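# Sort stickered items into matching colored containers

## Task

Place every item inside the container whose color is the same as the sticker on that item.

## Robot and tools

Setup: four identical i2rt Big YAM arms, arm1, arm2, arm3 and arm4. Each has six revolute joints, a two-finger gripper and a camera on the wrist (arm1_cam_wrist to arm4_cam_wrist). Fixed room cameras: cam_room_a1, cam_room_a2, cam_room_b1, cam_room_b2. Reach is roughly 1.0 m from the joint1 axis.

Frame: one shared scene frame in metres, origin on the floor, +z up. Quaternions are written w,x,y,z. Each foot (base_link) points along its own +x. Feet: arm1 (-0.644, +1.377, +0.914) quat (+0.682, +0.007, +0.004, +0.731); arm2 (-0.655, -0.555, +0.928) quat (+0.747, +0.002, +0.000, -0.665); arm3 (+0.651, -1.332, +0.868) quat (+0.663, -0.004, -0.006, -0.748); arm4 (+0.648, +0.477, +0.879) quat (+0.687, +0.001, +0.003, +0.727). The "hand" point lies between the finger pads, about 1 cm short of the tips; fingers extend along the hand's +z and open along its y. The printed hand position can be off, more so when reaching far. hand_target is where the hand would be at the joint targets currently held.

Joints (absolute radians, with the tolerance counted as done): joint1_rad -2.879..2.879 ±0.045, base yaw, positive counter-clockwise seen from above, 0 points along the foot's +x. joint2_rad 0..3.141 ±0.14, shoulder, 0 = upper arm back and near level, increasing lifts it up then forward. joint3_rad 0..3.019 ±0.09, elbow, 0 = folded, increasing opens. joint4_rad -1.692..1.57 ±0.055, hand pitch, positive tips fingers up. joint5_rad -1.57..1.57 ±0.03, sideways swing, positive toward the arm's right. joint6_rad -2.094..2.094 ±0.035, roll, positive clockwise viewed from behind the hand. gripper_m 0..0.093 ±0.003, fingertip gap in metres; each pad pushes about 50 to 64 N (some weaker, some up to a fifth stronger).

move: optional keys arm1, arm2, arm3, arm4 and cameras. Each arm key takes its own object; an arm not named receives nothing new. Inside it:
- joints: a dict of absolute targets by name (joint1_rad..joint6_rad in rad, gripper_m in m). Joints move at differing rates, so the hand may swing along a curve.
- target: a list of 7 numbers [x, y, z, qw, qx, qy, qz], an absolute hand pose in the scene frame (m). The hand travels a straight line from its hand_target toward it. If target is given, joints may carry only gripper_m.
- speed: top path speed in m/s, 0.002 to 0.5, default 0.25, allowed only with target; rotation is capped at twice that value in rad/s.
All motions of one call begin together; all hand paths finish together, paced by the slowest. A path runs 0.5 to 10 s and stops where it is after 10 s; a whole action is capped at 15 s. Each control step keeps the commanded pose within 100 mm and 20 degrees of the measured one, then damped inverse kinematics follows it, favouring position. Expect errors of a centimetre or more, lag, drift and overspeed near full stretch. Paths ignore obstacles and other arms. cameras: list of names or "all"; omitted or null gives all, [] gives none. Unknown keys make a call invalid; out-of-range values get it refused. After a refusal, or a stop during or blocking a call, the remaining move, wait and finished_scene calls of that same reply are skipped (not so after an invalid call). A move without arms just reports state and images.

wait: seconds 0 to 10, plus cameras. The scene keeps running under the last commands.
zoom_image: camera plus region [x0, y0, x1, y1] in pixels from the top-left, at most 504 by 504, of a camera present in the newest images.
read_manual: section "licences" only; no motion.
finished_scene: scene = current scene number; irreversible, advances to the next scene and usually reports success. The first scene is practice and can be skipped this way.

Reading results: "move:" lists each moved robot with "done" or its worst status, e.g. time_out. joint_status and hand_status describe the last accepted action. off_target: stopped short, may still push. time_out: each joint keeps a nearby target (within 0.375, 0.375, 0.113, 0.225, 0.075, 0.3 rad for joints 1 to 6) and keeps pushing; send the reported position to relax it. "joint command not followed" or "pose unreachable": a self/inter-arm collision check held back the targets (gripper still obeyed); named joints then show not_followed and may keep trying. on_its_own lists uncommanded motion; "held at" is a target, not a reading. Robots listed "as last shown" read "not commanded" with other lines unchanged. "pictures" gives image order; frames may be slightly older than state. Joint velocities in rad/s (gripper m/s), "within noise" when still. Joint torques in joint order, N m, offset and noisy, positive toward larger angles; entries 3 and 4 flip sign beyond ±28.

Gripper: gripping firmly, gripper_m reads up to 0.005 m below the object width (some read up to 0.002 above). Closed empty reads 0.000 to 0.003. In air it reads up to 0.003 above the true gap. Slightly under the first-contact reading the grip is light; about 0.005 below it, or more for soft, small or round parts, it squeezes at full force, and soft items get crushed more the lower the target. Release by commanding well above the reading.

Heat: holding loads, stretching out, or pushing at unreachable poses warms motors, even while you think. MOTOR HOT appears from 85 °C; at 100 °C an OVER-TEMPERATURE FAULT drops that arm and its gripper for 30 to 60 s or longer, keys then show limit_stop_at_motor_heat; resend targets afterward.

Avoid: knocking or placing objects outside the work area or on the floor; pressing robots against each other, including closing a gripper on another arm's fingers; hard hits, slams, drops, letting go of moving parts, and lasting hard pushes. Arms contact without warning and the check can be late. Loose objects may get nudged at random. The simulation advances while you compose replies, with robots holding their last command.

Each tool is called after "Request:" as name([rows], argument=value, ...), one row to a line, values as JSON.

## Session

Request:
move()

Scene clock: 0.00 s.
Joint torques (N m): no reading
Motor temperatures (°C): arm1=[22 24 25 23 21 21 21] | arm2=[24 24 24 22 22 20 23] | arm3=[24 24 23 24 24 23 23] | arm4=[23 21 22 22 25 21 24]
Heat: arm1: hottest joint3_rad 25 °C; arm2: hottest joint1_rad 24 °C; arm3: hottest joint1_rad 24 °C; arm4: hottest joint5_rad 25 °C.
Joint velocities: within noise
arm1.joint_positions: joint1_rad=-0.126 joint2_rad=+0.534 joint3_rad=+1.403 joint4_rad=-1.611 joint5_rad=-0.026 joint6_rad=-0.127 gripper_m=+0.09396
arm1.joint_status: not commanded
arm1.hand: x=-0.6307 y=+1.5344 z=+1.4214 quat_wxyz=(-0.298, +0.671, -0.622, -0.272) (m; scene frame)
arm1.hand_target: x=-0.6306 y=+1.5327 z=+1.4326 quat_wxyz=(-0.308, +0.666, -0.618, -0.280) (m; scene frame)
arm1.hand_status: not commanded
arm2.joint_positions: joint1_rad=-0.045 joint2_rad=+0.390 joint3_rad=+1.428 joint4_rad=-1.186 joint5_rad=+0.166 joint6_rad=-0.774 gripper_m=+0.09396
arm2.joint_status: not commanded
arm2.hand: x=-0.6756 y=-0.6916 z=+1.5578 quat_wxyz=(-0.217, -0.319, -0.688, +0.615) (m; scene frame)
arm2.hand_target: x=-0.6760 y=-0.6854 z=+1.5652 quat_wxyz=(-0.221, -0.317, -0.681, +0.622) (m; scene frame)
arm2.hand_status: not commanded
arm3.joint_positions: joint1_rad=+0.075 joint2_rad=+0.276 joint3_rad=+1.523 joint4_rad=-1.599 joint5_rad=-0.185 joint6_rad=-0.597 gripper_m=+0.09396
arm3.joint_status: not commanded
arm3.hand: x=+0.6803 y=-1.3506 z=+1.4452 quat_wxyz=(-0.326, -0.350, -0.735, +0.481) (m; scene frame)
arm3.hand_target: x=+0.6804 y=-1.3484 z=+1.4507 quat_wxyz=(-0.328, -0.347, -0.731, +0.487) (m; scene frame)
arm3.hand_status: not commanded
arm4.joint_positions: joint1_rad=+0.109 joint2_rad=+0.555 joint3_rad=+1.556 joint4_rad=-1.251 joint5_rad=+0.178 joint6_rad=-0.775 gripper_m=+0.09396
arm4.joint_status: not commanded
arm4.hand: x=+0.6522 y=+0.6599 z=+1.5276 quat_wxyz=(-0.572, +0.731, -0.297, -0.221) (m; scene frame)
arm4.hand_target: x=+0.6531 y=+0.6547 z=+1.5360 quat_wxyz=(-0.580, +0.725, -0.296, -0.226) (m; scene frame)
arm4.hand_status: not commanded
pictures: arm1_cam_wrist, arm2_cam_wrist, arm3_cam_wrist, arm4_cam_wrist, cam_room_a1, cam_room_a2, cam_room_b1, cam_room_b2
Images, in order (width x height): arm1_cam_wrist 672x504, arm2_cam_wrist 672x504, arm3_cam_wrist 672x504, arm4_cam_wrist 672x504, cam_room_a1 672x504, cam_room_a2 672x504, cam_room_b1 672x504, cam_room_b2 672x504.

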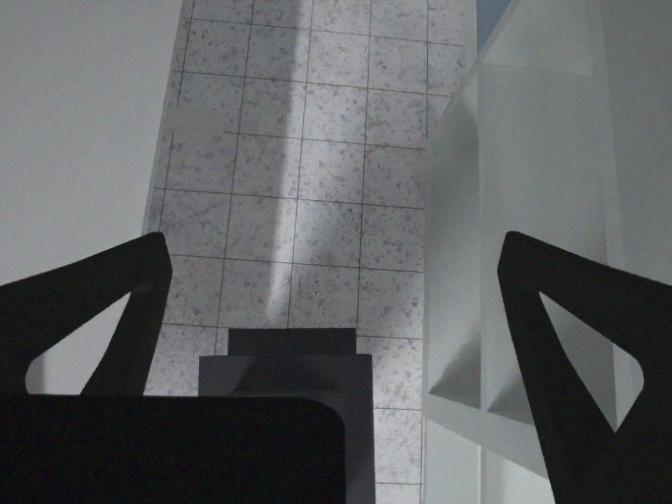

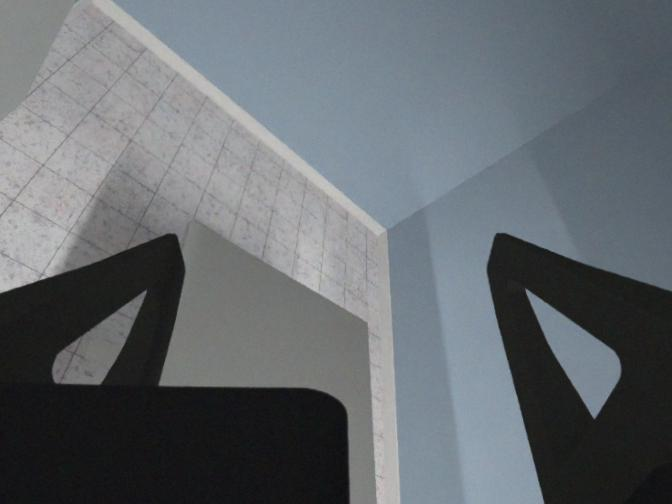

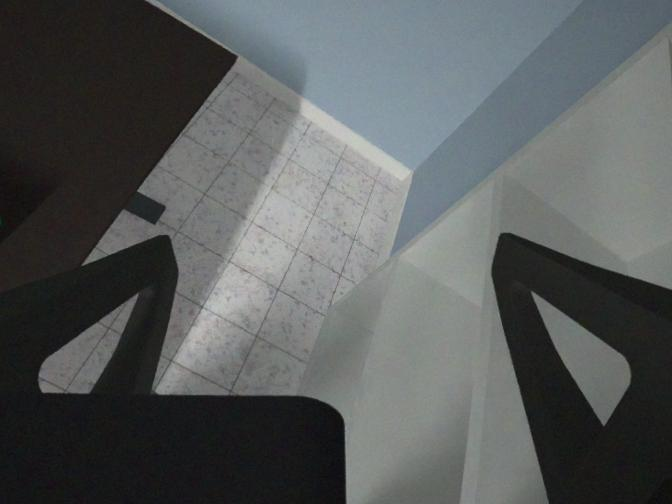

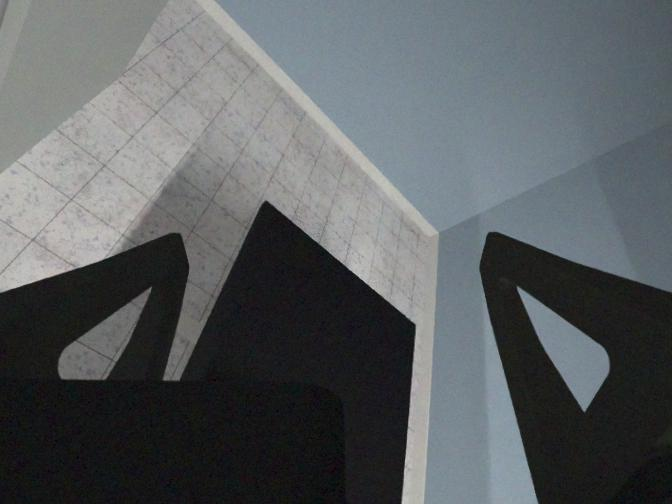

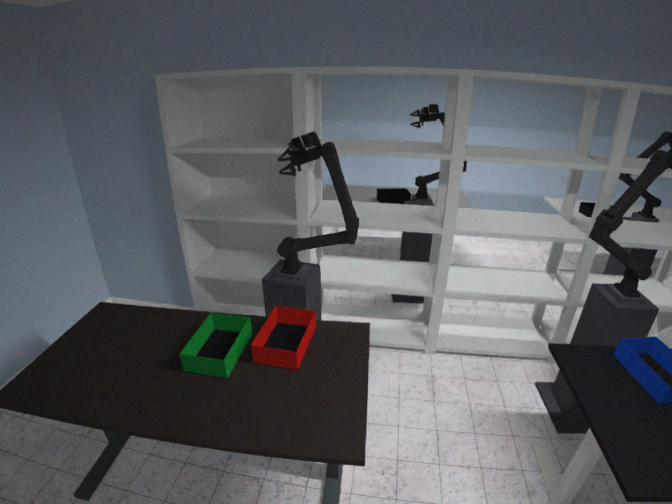

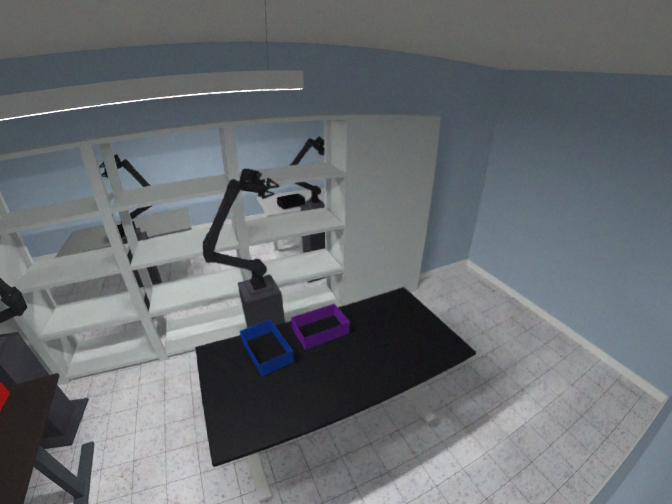

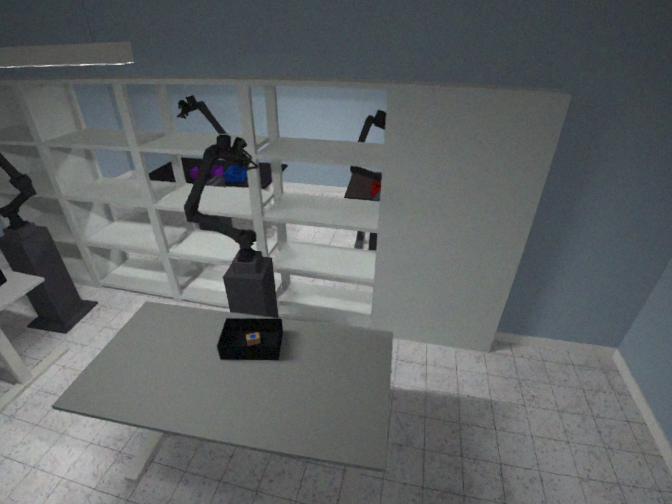

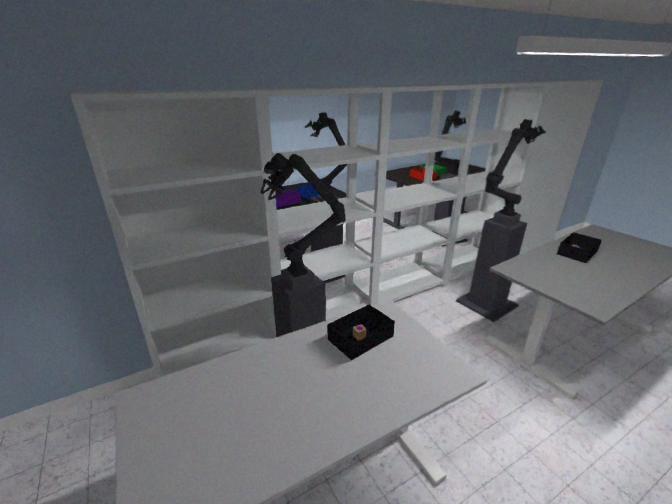

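Request:
zoom_image(camera="cam_room_b1", region=[40, 220, 400, 490])

Request:
zoom_image(camera="cam_room_b2", region=[300, 280, 420, 370])

Request:
zoom_image(camera="cam_room_b1", region=[200, 300, 300, 375])

Request:
zoom_image(camera="cam_room_a1", region=[140, 60, 480, 400])

Request:
zoom_image(camera="cam_room_a2", region=[0, 100, 480, 460])

Request:
zoom_image(camera="cam_room_b1", region=[0, 60, 500, 360])

Request:
zoom_image(camera="cam_room_b2", region=[60, 60, 564, 400])

Scaled by 1.400.

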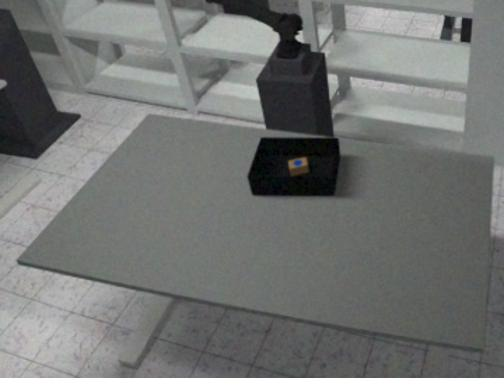

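Scaled by 4.200.

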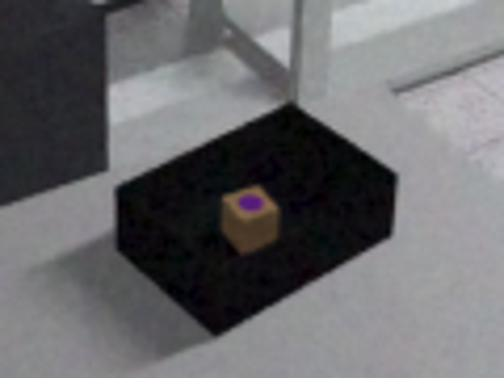

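Scaled by 5.040.

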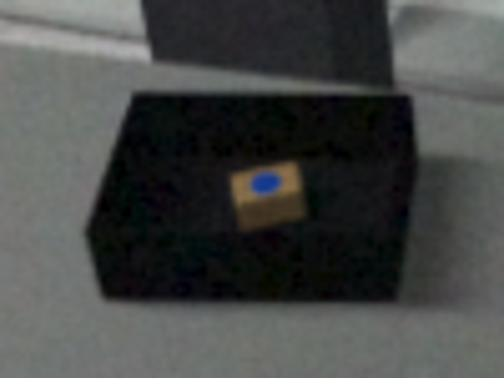

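Scaled by 1.482.

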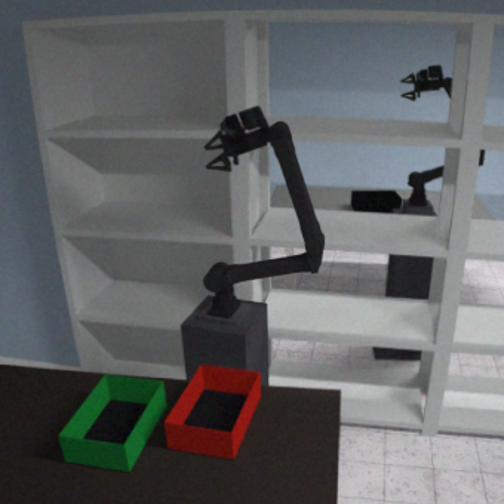

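Scaled by 1.050.

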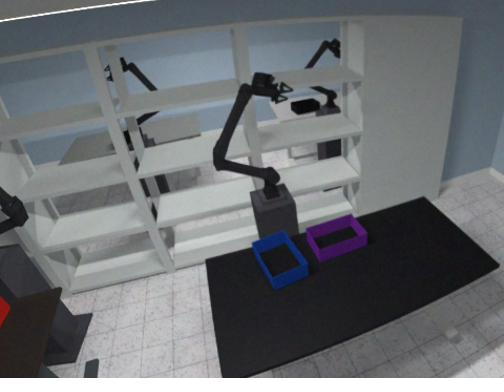

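Scaled by 1.008.

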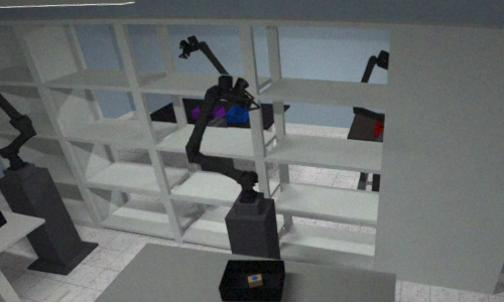

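Scaled by 1.000.

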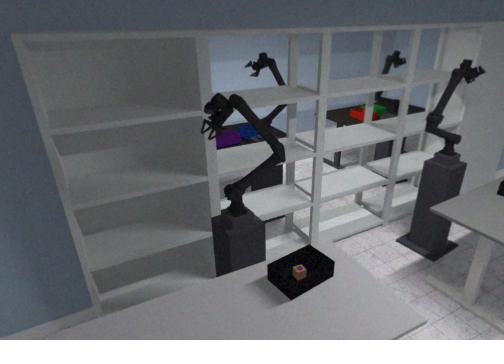

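Request:
move(arm1={"joints": {"joint1_rad": 1.6, "joint2_rad": 1.393, "joint3_rad": 1.493, "joint4_rad": -1.66, "joint5_rad": 0, "joint6_rad": 0}}, arm2={"joints": {"joint1_rad": -1.6, "joint2_rad": 1.393, "joint3_rad": 1.493, "joint4_rad": -1.66, "joint5_rad": 0, "joint6_rad": 0}}, arm3={"joints": {"joint1_rad": 1.65, "joint2_rad": 1.393, "joint3_rad": 1.493, "joint4_rad": -1.66, "joint5_rad": 0, "joint6_rad": 0}}, arm4={"joints": {"joint1_rad": -1.62, "joint2_rad": 1.393, "joint3_rad": 1.493, "joint4_rad": -1.66, "joint5_rad": 0, "joint6_rad": 0}})

Scene clock: 86.90 s.
Joint torques (N m): arm1=[-1.67 -10.29 11.92 0.2 0.13 0.06] | arm2=[0.85 -13.1 11.3 0.21 0 0.19] | arm3=[1.32 -13.68 9.22 -0.34 0.04 0.03] | arm4=[1.2 -13.98 9.18 -0.31 0.07 0.15]
Motor temperatures (°C): arm1=[22 24 29 23 21 21 21] | arm2=[24 25 28 23 22 20 23] | arm3=[24 25 25 24 24 23 23] | arm4=[23 22 28 22 24 21 24]
Heat: arm1: hottest joint3_rad 29 °C; arm2: hottest joint3_rad 28 °C; arm3: hottest joint2_rad 25 °C; arm4: hottest joint3_rad 28 °C.
move: arm1 done; arm2 done; arm3 done; arm4 done
Joint velocities: within noise
arm1.joint_positions: joint1_rad=+1.602 joint2_rad=+1.413 joint3_rad=+1.477 joint4_rad=-1.650 joint5_rad=-0.002 joint6_rad=-0.006 gripper_m=+0.09398
arm1.joint_status: all done
arm1.hand: x=-1.0438 y=+1.3359 z=+1.2139 quat_wxyz=(-0.001, +0.999, +0.053, +0.000) (m; scene frame)
arm1.hand_target: x=-1.0415 y=+1.3373 z=+1.2278 quat_wxyz=(-0.001, +0.999, +0.049, -0.013) (m; scene frame)
arm1.hand_status: not commanded
arm2.joint_positions: joint1_rad=-1.603 joint2_rad=+1.392 joint3_rad=+1.490 joint4_rad=-1.648 joint5_rad=+0.000 joint6_rad=-0.013 gripper_m=+0.09396
arm2.joint_status: all done
arm2.hand: x=-1.0608 y=-0.5903 z=+1.2342 quat_wxyz=(+0.001, -0.999, -0.049, +0.010) (m; scene frame)
arm2.hand_target: x=-1.0586 y=-0.5913 z=+1.2349 quat_wxyz=(+0.001, -0.999, -0.044, +0.005) (m; scene frame)
arm2.hand_status: not commanded
arm3.joint_positions: joint1_rad=+1.647 joint2_rad=+1.408 joint3_rad=+1.484 joint4_rad=-1.654 joint5_rad=+0.000 joint6_rad=-0.008 gripper_m=+0.09398
arm3.joint_status: all done
arm3.hand: x=+1.0568 y=-1.3460 z=+1.1667 quat_wxyz=(+0.003, -0.018, -1.000, +0.007) (m; scene frame)
arm3.hand_target: x=+1.0546 y=-1.3446 z=+1.1758 quat_wxyz=(-0.006, -0.021, -1.000, +0.007) (m; scene frame)
arm3.hand_status: not commanded
arm4.joint_positions: joint1_rad=-1.624 joint2_rad=+1.408 joint3_rad=+1.482 joint4_rad=-1.650 joint5_rad=+0.000 joint6_rad=-0.013 gripper_m=+0.09397
arm4.joint_status: all done
arm4.hand: x=+1.0564 y=+0.4792 z=+1.1750 quat_wxyz=(+0.005, +0.008, -1.000, +0.002) (m; scene frame)
arm4.hand_target: x=+1.0537 y=+0.4810 z=+1.1849 quat_wxyz=(-0.003, +0.004, -1.000, +0.002) (m; scene frame)
arm4.hand_status: not commanded
pictures: arm1_cam_wrist, arm2_cam_wrist, arm3_cam_wrist, arm4_cam_wrist, cam_room_a1, cam_room_a2, cam_room_b1, cam_room_b2
Images, in order (width x height): arm1_cam_wrist 672x504, arm2_cam_wrist 672x504, arm3_cam_wrist 672x504, arm4_cam_wrist 672x504, cam_room_a1 672x504, cam_room_a2 672x504, cam_room_b1 672x504, cam_room_b2 672x504.

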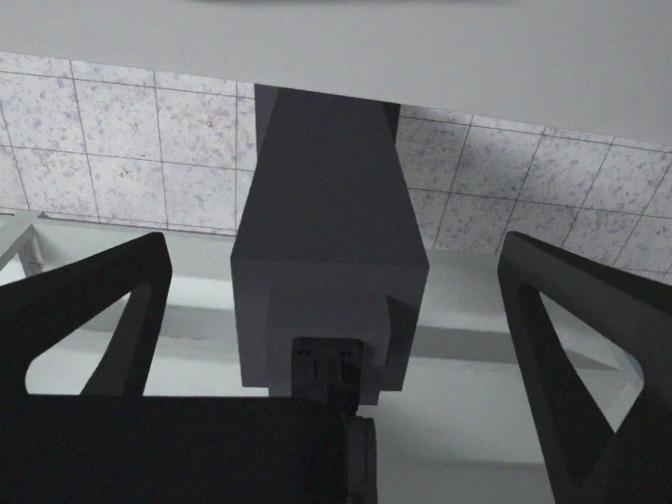

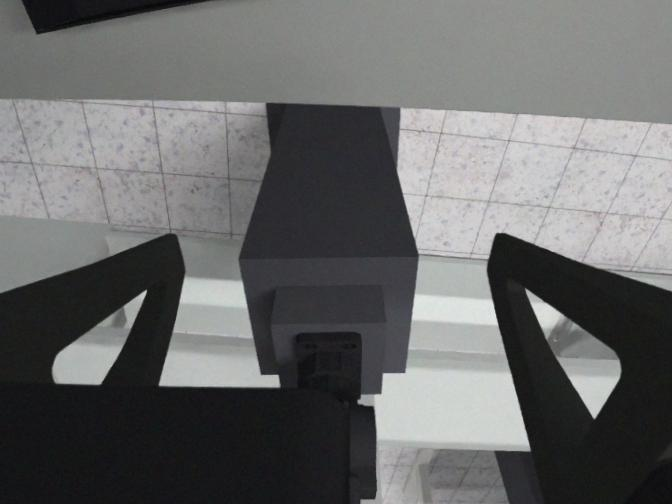

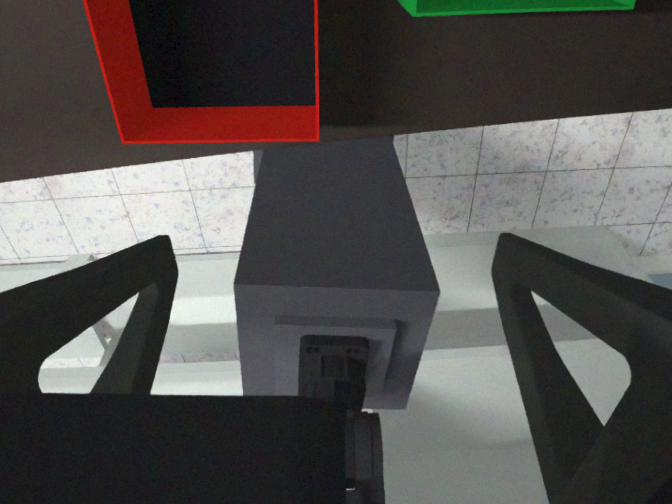

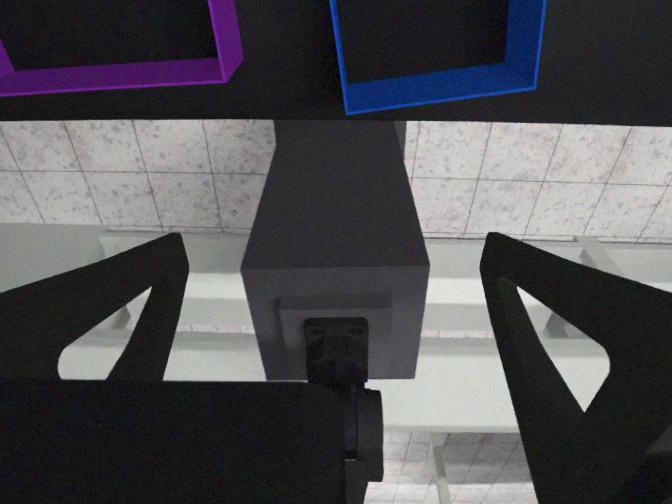

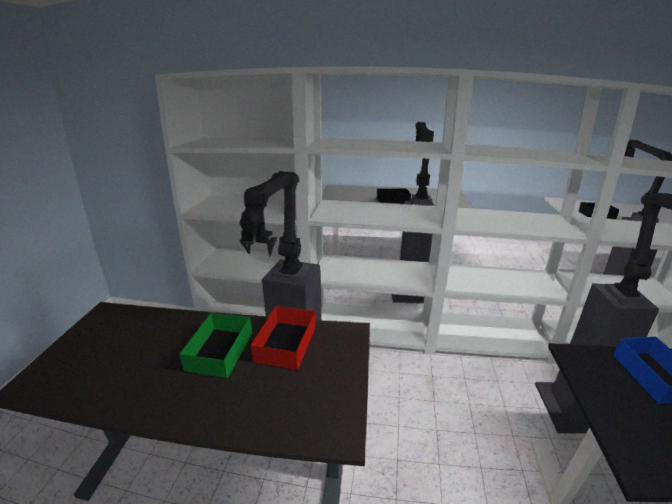

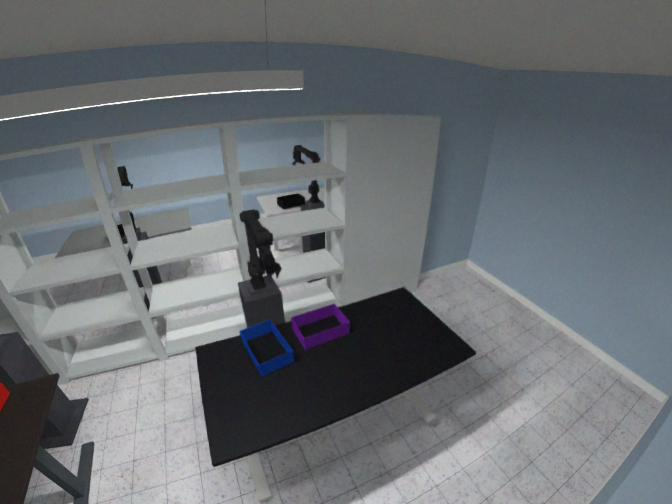

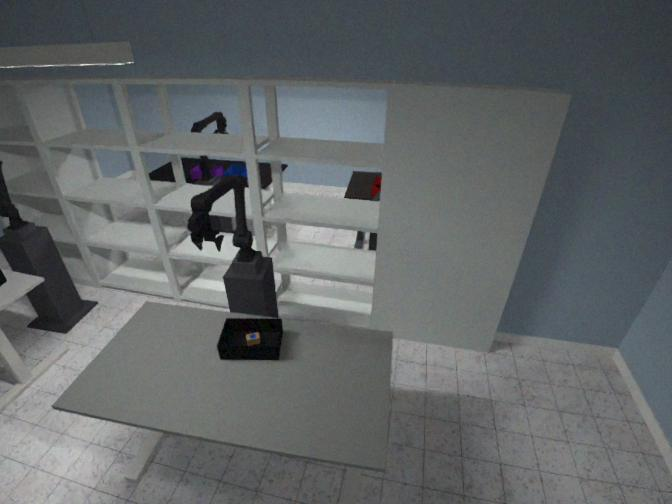

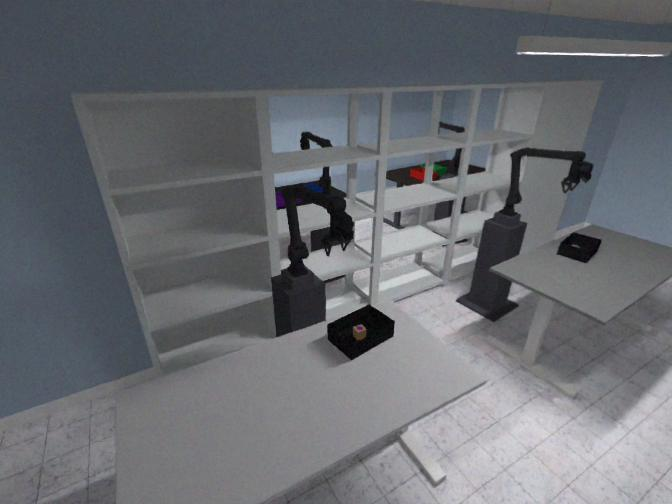

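Request:
move(arm1={"joints": {"joint1_rad": 1.6, "joint2_rad": 1.3, "joint3_rad": 1.6, "joint4_rad": -1.1, "joint5_rad": 0, "joint6_rad": 0}}, arm2={"joints": {"joint1_rad": -1.5, "joint2_rad": 1.3, "joint3_rad": 1.6, "joint4_rad": -1.1, "joint5_rad": 0, "joint6_rad": 0}}, arm3={"joints": {"joint1_rad": 1.65, "joint2_rad": 1.3, "joint3_rad": 1.6, "joint4_rad": -1.1, "joint5_rad": 0, "joint6_rad": 0}}, arm4={"joints": {"joint1_rad": -1.62, "joint2_rad": 1.3, "joint3_rad": 1.6, "joint4_rad": -1.1, "joint5_rad": 0, "joint6_rad": 0}}, cameras=["arm1_cam_wrist","arm2_cam_wrist","arm3_cam_wrist","arm4_cam_wrist"])

Scene clock: 117.80 s.
Joint torques (N m): arm1=[-1.96 -6.65 15.1 2.06 0.09 0.11] | arm2=[0.03 -11.28 15.45 2.85 0.01 0.19] | arm3=[1.14 -10.7 12.42 1.95 0.04 0.02] | arm4=[1.08 -10.4 11.51 1.61 0.07 0.18]
Motor temperatures (°C): arm1=[22 25 30 23 21 21 21] | arm2=[24 25 29 22 22 20 23] | arm3=[24 25 26 24 24 23 23] | arm4=[23 23 31 22 24 21 24]
Heat: arm1: hottest joint3_rad 30 °C; arm2: hottest joint3_rad 29 °C; arm3: hottest joint3_rad 26 °C; arm4: hottest joint3_rad 31 °C.
move: arm1 done; arm2 done; arm3 done; arm4 done
Joint velocities: within noise
arm1.joint_positions: joint1_rad=+1.602 joint2_rad=+1.293 joint3_rad=+1.557 joint4_rad=-1.121 joint5_rad=-0.002 joint6_rad=-0.006 gripper_m=+0.09398
arm1.joint_status: all done
arm1.hand: x=-1.1474 y=+1.3249 z=+1.3493 quat_wxyz=(+0.016, +0.933, +0.050, -0.357) (m; scene frame)
arm1.hand_target: x=-1.1564 y=+1.3255 z=+1.3718 quat_wxyz=(+0.017, +0.923, +0.046, -0.382) (m; scene frame)
arm1.hand_status: not commanded
arm2.joint_positions: joint1_rad=-1.492 joint2_rad=+1.289 joint3_rad=+1.559 joint4_rad=-1.118 joint5_rad=-0.001 joint6_rad=-0.013 gripper_m=+0.09396
arm2.joint_status: all done
arm2.hand: x=-1.1585 y=-0.6562 z=+1.3574 quat_wxyz=(-0.031, -0.931, -0.098, +0.351) (m; scene frame)
arm2.hand_target: x=-1.1691 y=-0.6536 z=+1.3768 quat_wxyz=(-0.034, -0.923, -0.087, +0.373) (m; scene frame)
arm2.hand_status: not commanded
arm3.joint_positions: joint1_rad=+1.647 joint2_rad=+1.291 joint3_rad=+1.563 joint4_rad=-1.116 joint5_rad=+0.000 joint6_rad=-0.008 gripper_m=+0.09398
arm3.joint_status: all done
arm3.hand: x=+1.1638 y=-1.3490 z=+1.3004 quat_wxyz=(-0.356, -0.015, -0.934, +0.016) (m; scene frame)
arm3.hand_target: x=+1.1721 y=-1.3476 z=+1.3184 quat_wxyz=(-0.376, -0.017, -0.926, +0.014) (m; scene frame)
arm3.hand_status: not commanded
arm4.joint_positions: joint1_rad=-1.624 joint2_rad=+1.285 joint3_rad=+1.567 joint4_rad=-1.117 joint5_rad=+0.000 joint6_rad=-0.012 gripper_m=+0.09397
arm4.joint_status: all done
arm4.hand: x=+1.1622 y=+0.4800 z=+1.3138 quat_wxyz=(-0.358, +0.008, -0.934, +0.003) (m; scene frame)
arm4.hand_target: x=+1.1722 y=+0.4822 z=+1.3267 quat_wxyz=(-0.374, +0.004, -0.927, +0.000) (m; scene frame)
arm4.hand_status: not commanded
pictures: arm1_cam_wrist, arm2_cam_wrist, arm3_cam_wrist, arm4_cam_wrist
Images, in order (width x height): arm1_cam_wrist 672x504, arm2_cam_wrist 672x504, arm3_cam_wrist 672x504, arm4_cam_wrist 672x504.

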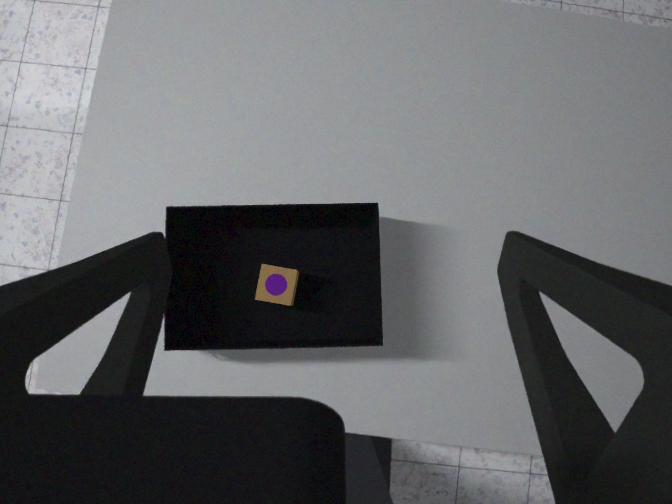

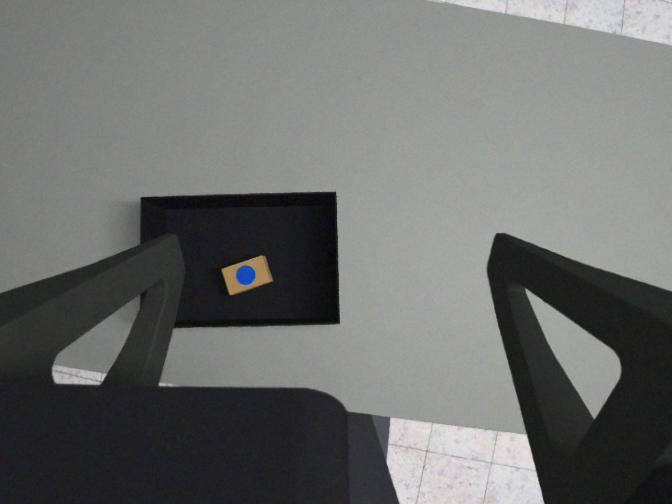

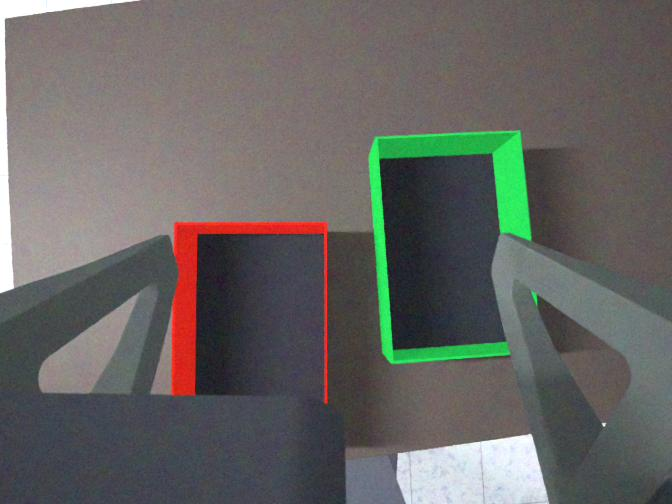

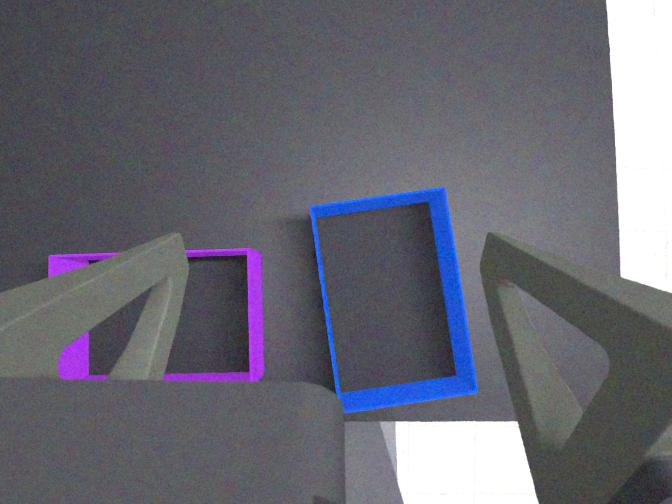

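Request:
move(arm1={"joints": {"joint2_rad": 1.281, "joint3_rad": 1.09, "joint4_rad": -0.56}}, arm2={"joints": {"joint2_rad": 1.281, "joint3_rad": 1.09, "joint4_rad": -0.56}}, arm3={"joints": {"joint2_rad": 1.281, "joint3_rad": 1.09, "joint4_rad": -0.56}}, arm4={"joints": {"joint2_rad": 1.281, "joint3_rad": 1.09, "joint4_rad": -0.56}}, cameras=["arm1_cam_wrist","arm2_cam_wrist","arm3_cam_wrist","arm4_cam_wrist"])

Request:
move(arm1={"joints": {"joint1_rad": 1.75, "joint2_rad": 1.3, "joint3_rad": 1.64, "joint4_rad": -1.1}}, arm2={"joints": {"joint1_rad": -1.35, "joint2_rad": 1.3, "joint3_rad": 1.64, "joint4_rad": -1.1}}, arm3={"joints": {"joint1_rad": 1.45, "joint2_rad": 1.3, "joint3_rad": 1.64, "joint4_rad": -1.1}}, arm4={"joints": {"joint1_rad": -1.4, "joint2_rad": 1.3, "joint3_rad": 1.64, "joint4_rad": -1.1}}, cameras=["arm1_cam_wrist","arm2_cam_wrist","arm3_cam_wrist","arm4_cam_wrist"])

Request:
move(arm1={"joints": {"joint4_rad": -0.85}}, arm2={"joints": {"joint4_rad": -0.85}}, arm3={"joints": {"joint4_rad": -0.85}}, arm4={"joints": {"joint4_rad": -0.85}}, cameras=["arm1_cam_wrist","arm2_cam_wrist","arm3_cam_wrist","arm4_cam_wrist"])

Scene clock: 144.83 s.
Joint torques (N m): arm1=[-1.55 -7.59 12.66 2.52 0.11 0.11] | arm2=[0.03 -11.63 11.6 3.06 0.01 0.2] | arm3=[1.38 -12.34 9.66 2.09 0.05 0.02] | arm4=[1.08 -11.28 9.66 1.8 0.09 0.16]
Motor temperatures (°C): arm1=[22 25 35 24 21 21 21] | arm2=[24 25 31 23 22 20 23] | arm3=[24 25 27 24 24 23 23] | arm4=[23 23 34 22 24 21 24]
Heat: arm1: hottest joint3_rad 35 °C; arm2: hottest joint3_rad 31 °C; arm3: hottest joint3_rad 27 °C; arm4: hottest joint3_rad 34 °C.
move: arm1 done; arm2 done; arm3 done; arm4 done
Joint velocities: within noise
arm1.joint_positions: joint1_rad=+1.602 joint2_rad=+1.284 joint3_rad=+1.078 joint4_rad=-0.581 joint5_rad=-0.002 joint6_rad=-0.006 gripper_m=+0.09398
arm1.joint_status: all done
arm1.hand: x=-1.1644 y=+1.3239 z=+1.1827 quat_wxyz=(+0.017, +0.920, +0.050, -0.389) (m; scene frame)
arm1.hand_target: x=-1.1704 y=+1.3249 z=+1.1948 quat_wxyz=(+0.018, +0.913, +0.046, -0.405) (m; scene frame)
arm1.hand_status: not commanded
arm2.joint_positions: joint1_rad=-1.492 joint2_rad=+1.272 joint3_rad=+1.097 joint4_rad=-0.579 joint5_rad=-0.001 joint6_rad=-0.013 gripper_m=+0.09396
arm2.joint_status: all done
arm2.hand: x=-1.1762 y=-0.6593 z=+1.2047 quat_wxyz=(-0.035, -0.913, -0.097, +0.395) (m; scene frame)
arm2.hand_target: x=-1.1798 y=-0.6552 z=+1.1992 quat_wxyz=(-0.036, -0.914, -0.086, +0.396) (m; scene frame)
arm2.hand_status: not commanded
arm3.joint_positions: joint1_rad=+1.647 joint2_rad=+1.288 joint3_rad=+1.087 joint4_rad=-0.576 joint5_rad=+0.000 joint6_rad=-0.008 gripper_m=+0.09398
arm3.joint_status: all done
arm3.hand: x=+1.1811 y=-1.3520 z=+1.1331 quat_wxyz=(-0.387, -0.014, -0.922, +0.016) (m; scene frame)
arm3.hand_target: x=+1.1837 y=-1.3505 z=+1.1409 quat_wxyz=(-0.399, -0.016, -0.917, +0.015) (m; scene frame)
arm3.hand_status: not commanded
arm4.joint_positions: joint1_rad=-1.624 joint2_rad=+1.275 joint3_rad=+1.086 joint4_rad=-0.578 joint5_rad=+0.000 joint6_rad=-0.012 gripper_m=+0.09397
arm4.joint_status: all done
arm4.hand: x=+1.1780 y=+0.4795 z=+1.1469 quat_wxyz=(-0.389, +0.008, -0.921, +0.003) (m; scene frame)
arm4.hand_target: x=+1.1826 y=+0.4817 z=+1.1488 quat_wxyz=(-0.396, +0.004, -0.918, +0.000) (m; scene frame)
arm4.hand_status: not commanded
pictures: arm1_cam_wrist, arm2_cam_wrist, arm3_cam_wrist, arm4_cam_wrist
Images, in order (width x height): arm1_cam_wrist 672x504, arm2_cam_wrist 672x504, arm3_cam_wrist 672x504, arm4_cam_wrist 672x504.

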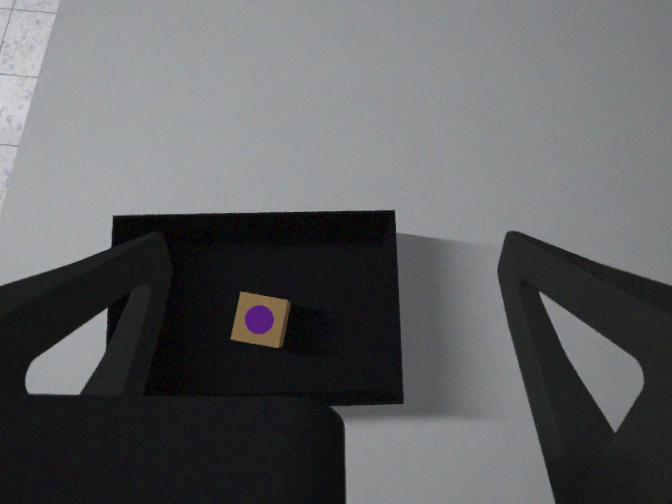

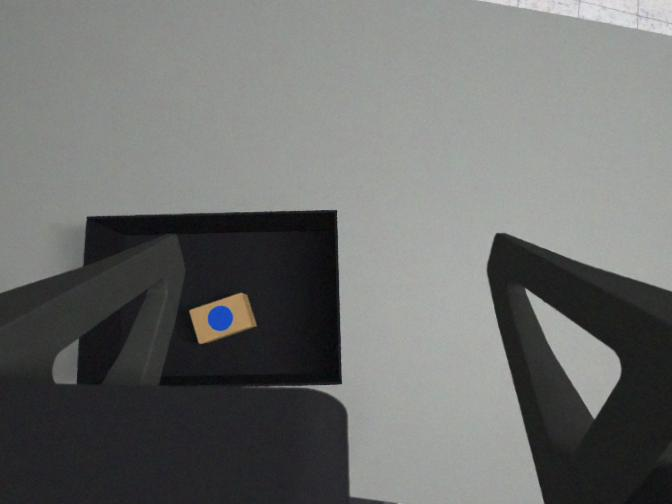

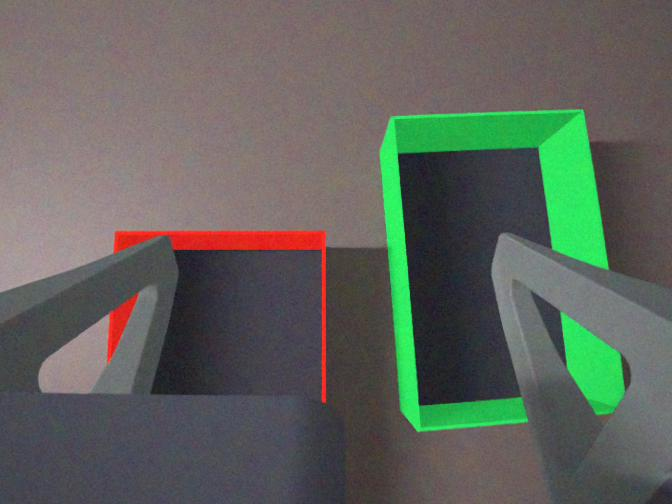

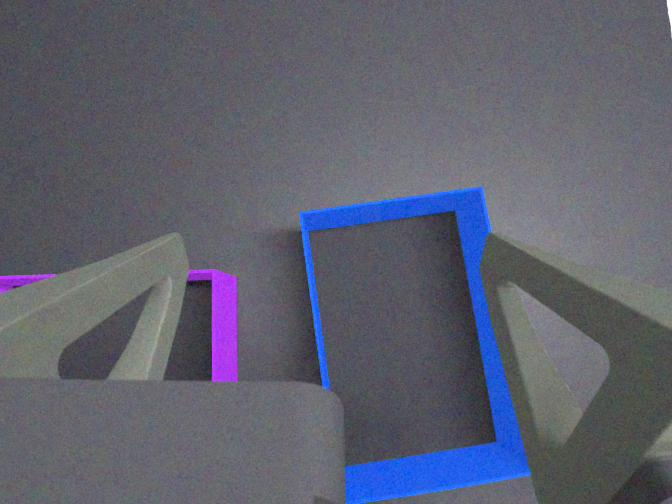

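Scene clock: 146.17 s.
Joint torques (N m): arm1=[-2.32 -7.65 15.24 1.1 0.08 0.11] | arm2=[0.03 -11.05 15.28 1.61 0.03 0.2] | arm3=[1.79 -10.87 12.78 1.07 0 0] | arm4=[0.32 -11.05 11.73 0.76 0.14 0.14]
Motor temperatures (°C): arm1=[22 25 35 24 21 21 21] | arm2=[24 25 32 23 22 20 23] | arm3=[24 25 28 24 24 23 23] | arm4=[23 23 34 22 24 21 24]
Heat: arm1: hottest joint3_rad 35 °C; arm2: hottest joint3_rad 32 °C; arm3: hottest joint3_rad 28 °C; arm4: hottest joint3_rad 34 °C.
move: arm1 done; arm2 done; arm3 done; arm4 done
Joint velocities: within noise
arm1.joint_positions: joint1_rad=+1.760 joint2_rad=+1.296 joint3_rad=+1.594 joint4_rad=-1.090 joint5_rad=-0.001 joint6_rad=-0.006 gripper_m=+0.09398
arm1.joint_status: all done
arm1.hand: x=-1.1419 y=+1.2433 z=+1.3723 quat_wxyz=(+0.046, +0.914, +0.122, -0.384) (m; scene frame)
arm1.hand_target: x=-1.1447 y=+1.2479 z=+1.3928 quat_wxyz=(+0.047, +0.909, +0.115, -0.398) (m; scene frame)
arm1.hand_status: not commanded
arm2.joint_positions: joint1_rad=-1.341 joint2_rad=+1.288 joint3_rad=+1.599 joint4_rad=-1.086 joint5_rad=-0.001 joint6_rad=-0.013 gripper_m=+0.09396
arm2.joint_status: all done
arm2.hand: x=-1.1457 y=-0.7333 z=+1.3850 quat_wxyz=(-0.064, -0.907, -0.165, +0.381) (m; scene frame)
arm2.hand_target: x=-1.1508 y=-0.7303 z=+1.3981 quat_wxyz=(-0.065, -0.906, -0.155, +0.388) (m; scene frame)
arm2.hand_status: not commanded
arm3.joint_positions: joint1_rad=+1.440 joint2_rad=+1.293 joint3_rad=+1.598 joint4_rad=-1.094 joint5_rad=+0.001 joint6_rad=-0.006 gripper_m=+0.09398
arm3.joint_status: all done
arm3.hand: x=+1.1550 y=-1.4555 z=+1.3232 quat_wxyz=(-0.379, -0.111, -0.917, +0.056) (m; scene frame)
arm3.hand_target: x=+1.1595 y=-1.4509 z=+1.3412 quat_wxyz=(-0.393, -0.108, -0.912, +0.054) (m; scene frame)
arm3.hand_status: not commanded
arm4.joint_positions: joint1_rad=-1.393 joint2_rad=+1.290 joint3_rad=+1.604 joint4_rad=-1.088 joint5_rad=-0.001 joint6_rad=-0.012 gripper_m=+0.09398
arm4.joint_status: all done
arm4.hand: x=+1.1572 y=+0.5994 z=+1.3356 quat_wxyz=(-0.383, +0.114, -0.916, -0.042) (m; scene frame)
arm4.hand_target: x=+1.1612 y=+0.5965 z=+1.3478 quat_wxyz=(-0.390, +0.105, -0.914, -0.043) (m; scene frame)
arm4.hand_status: not commanded
pictures: arm1_cam_wrist, arm2_cam_wrist, arm3_cam_wrist, arm4_cam_wrist
Images, in order (width x height): arm1_cam_wrist 672x504, arm2_cam_wrist 672x504, arm3_cam_wrist 672x504, arm4_cam_wrist 672x504.

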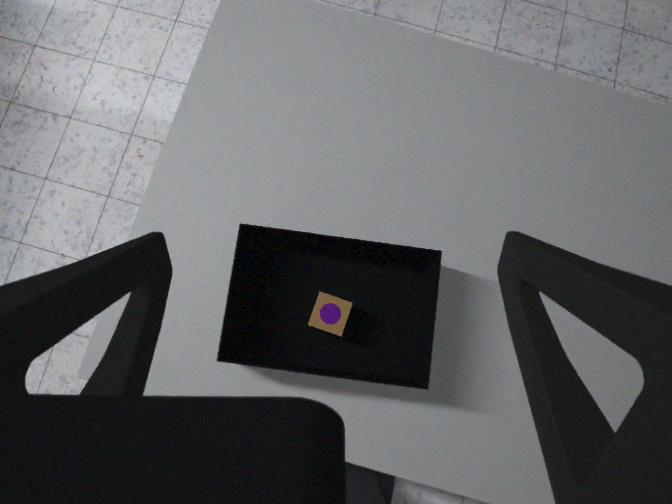

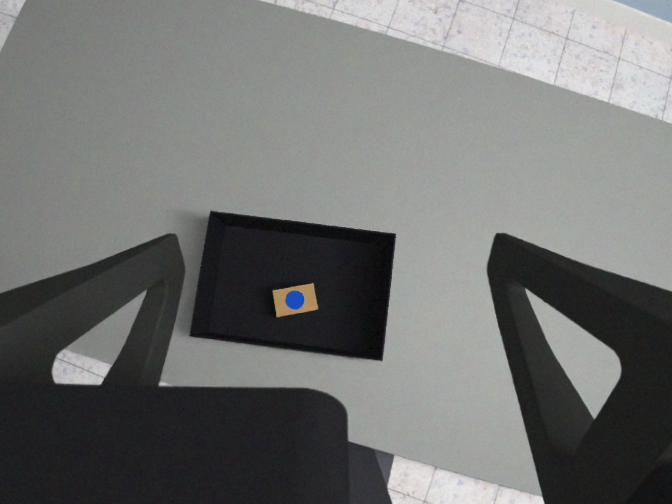

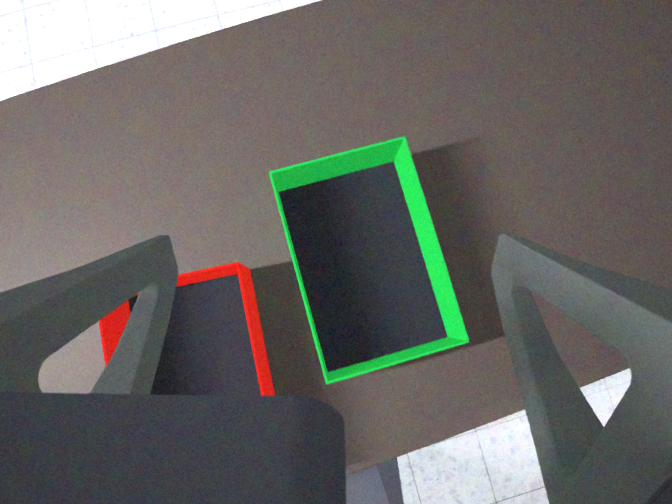

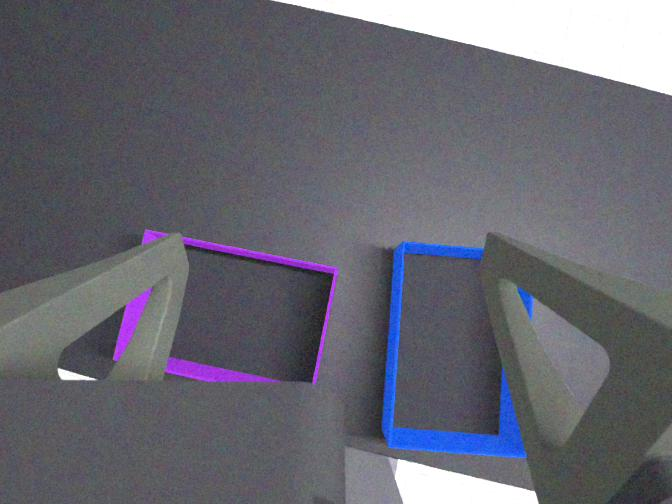

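Scene clock: 147.10 s.
Joint torques (N m): arm1=[-2.43 -7.65 15.56 2.5 0.08 0.11] | arm2=[0.09 -11.46 15.53 3.23 0.03 0.19] | arm3=[1.9 -10.93 13.01 2.29 -0.01 0.01] | arm4=[0.21 -11.22 11.93 1.94 0.13 0.12]
Motor temperatures (°C): arm1=[22 25 35 24 21 21 21] | arm2=[24 25 32 23 22 20 23] | arm3=[24 25 28 24 24 23 23] | arm4=[23 23 34 22 24 21 24]
Heat: arm1: hottest joint3_rad 35 °C; arm2: hottest joint3_rad 32 °C; arm3: hottest joint3_rad 28 °C; arm4: hottest joint3_rad 34 °C.
move: arm1 done; arm2 done; arm3 done; arm4 done
Joint velocities: within noise
arm1.joint_positions: joint1_rad=+1.760 joint2_rad=+1.296 joint3_rad=+1.594 joint4_rad=-0.872 joint5_rad=-0.001 joint6_rad=-0.006 gripper_m=+0.09398
arm1.joint_status: all done
arm1.hand: x=-1.1739 y=+1.2346 z=+1.4141 quat_wxyz=(+0.059, +0.867, +0.117, -0.481) (m; scene frame)
arm1.hand_target: x=-1.1794 y=+1.2388 z=+1.4428 quat_wxyz=(+0.061, +0.852, +0.108, -0.509) (m; scene frame)
arm1.hand_status: not commanded
arm2.joint_positions: joint1_rad=-1.341 joint2_rad=+1.288 joint3_rad=+1.599 joint4_rad=-0.870 joint5_rad=-0.001 joint6_rad=-0.013 gripper_m=+0.09396
arm2.joint_status: all done
arm2.hand: x=-1.1766 y=-0.7446 z=+1.4267 quat_wxyz=(-0.080, -0.861, -0.157, +0.477) (m; scene frame)
arm2.hand_target: x=-1.1852 y=-0.7425 z=+1.4473 quat_wxyz=(-0.084, -0.851, -0.146, +0.498) (m; scene frame)
arm2.hand_status: not commanded
arm3.joint_positions: joint1_rad=+1.440 joint2_rad=+1.293 joint3_rad=+1.598 joint4_rad=-0.867 joint5_rad=+0.001 joint6_rad=-0.006 gripper_m=+0.09398
arm3.joint_status: all done
arm3.hand: x=+1.1886 y=-1.4636 z=+1.3667 quat_wxyz=(-0.480, -0.104, -0.868, +0.068) (m; scene frame)
arm3.hand_target: x=+1.1948 y=-1.4589 z=+1.3906 quat_wxyz=(-0.503, -0.100, -0.856, +0.067) (m; scene frame)
arm3.hand_status: not commanded
arm4.joint_positions: joint1_rad=-1.393 joint2_rad=+1.290 joint3_rad=+1.604 joint4_rad=-0.868 joint5_rad=-0.001 joint6_rad=-0.012 gripper_m=+0.09398
arm4.joint_status: all done
arm4.hand: x=+1.1897 y=+0.6073 z=+1.3777 quat_wxyz=(-0.481, +0.108, -0.868, -0.053) (m; scene frame)
arm4.hand_target: x=+1.1969 y=+0.6048 z=+1.3970 quat_wxyz=(-0.500, +0.098, -0.858, -0.056) (m; scene frame)
arm4.hand_status: not commanded
pictures: arm1_cam_wrist, arm2_cam_wrist, arm3_cam_wrist, arm4_cam_wrist
Images, in order (width x height): arm1_cam_wrist 672x504, arm2_cam_wrist 672x504, arm3_cam_wrist 672x504, arm4_cam_wrist 672x504.

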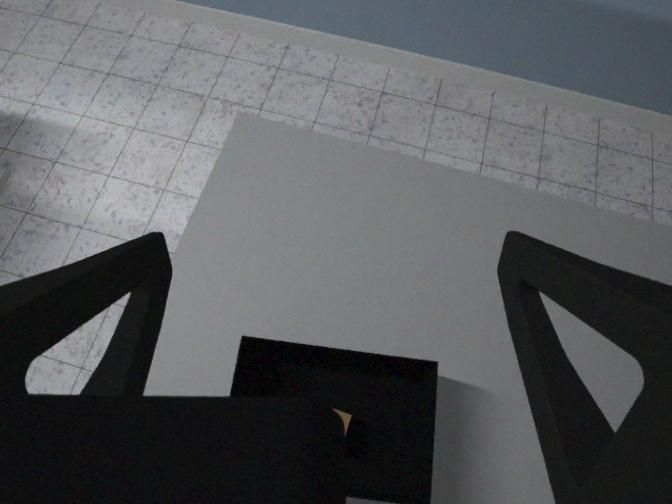

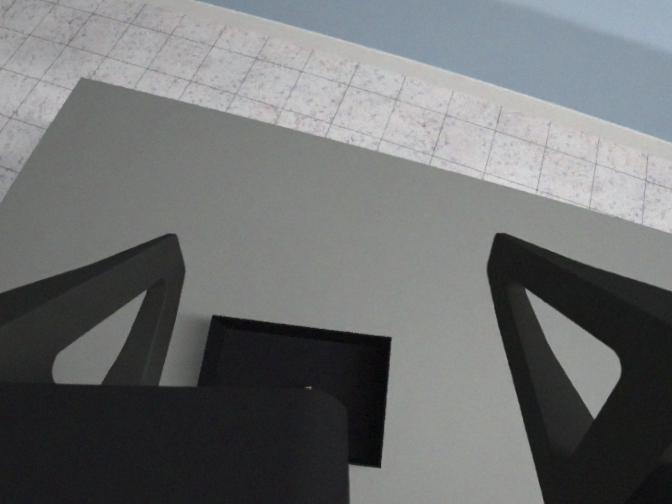

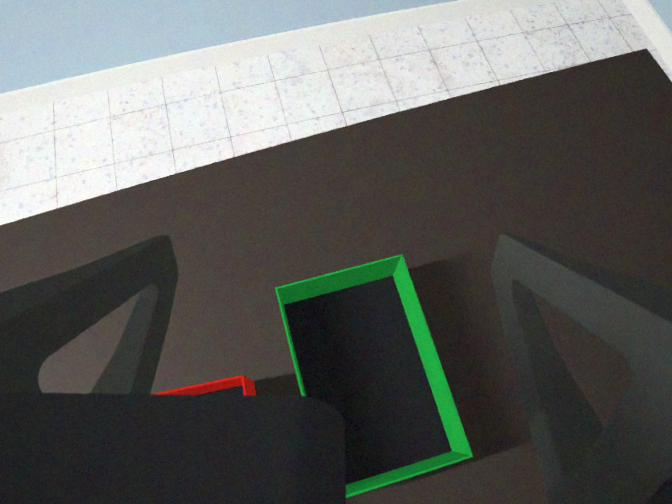

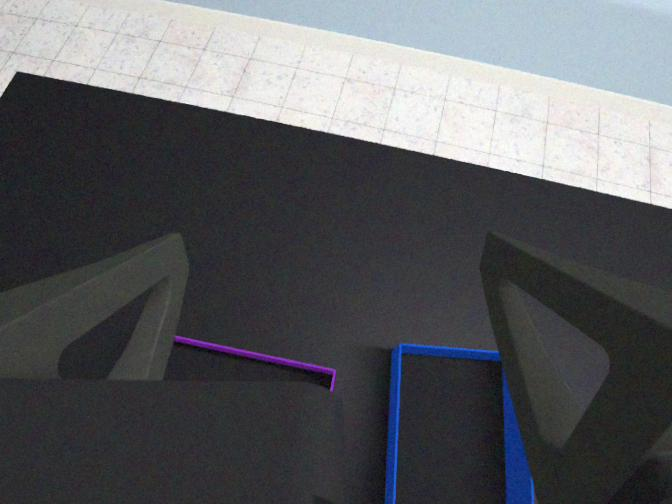

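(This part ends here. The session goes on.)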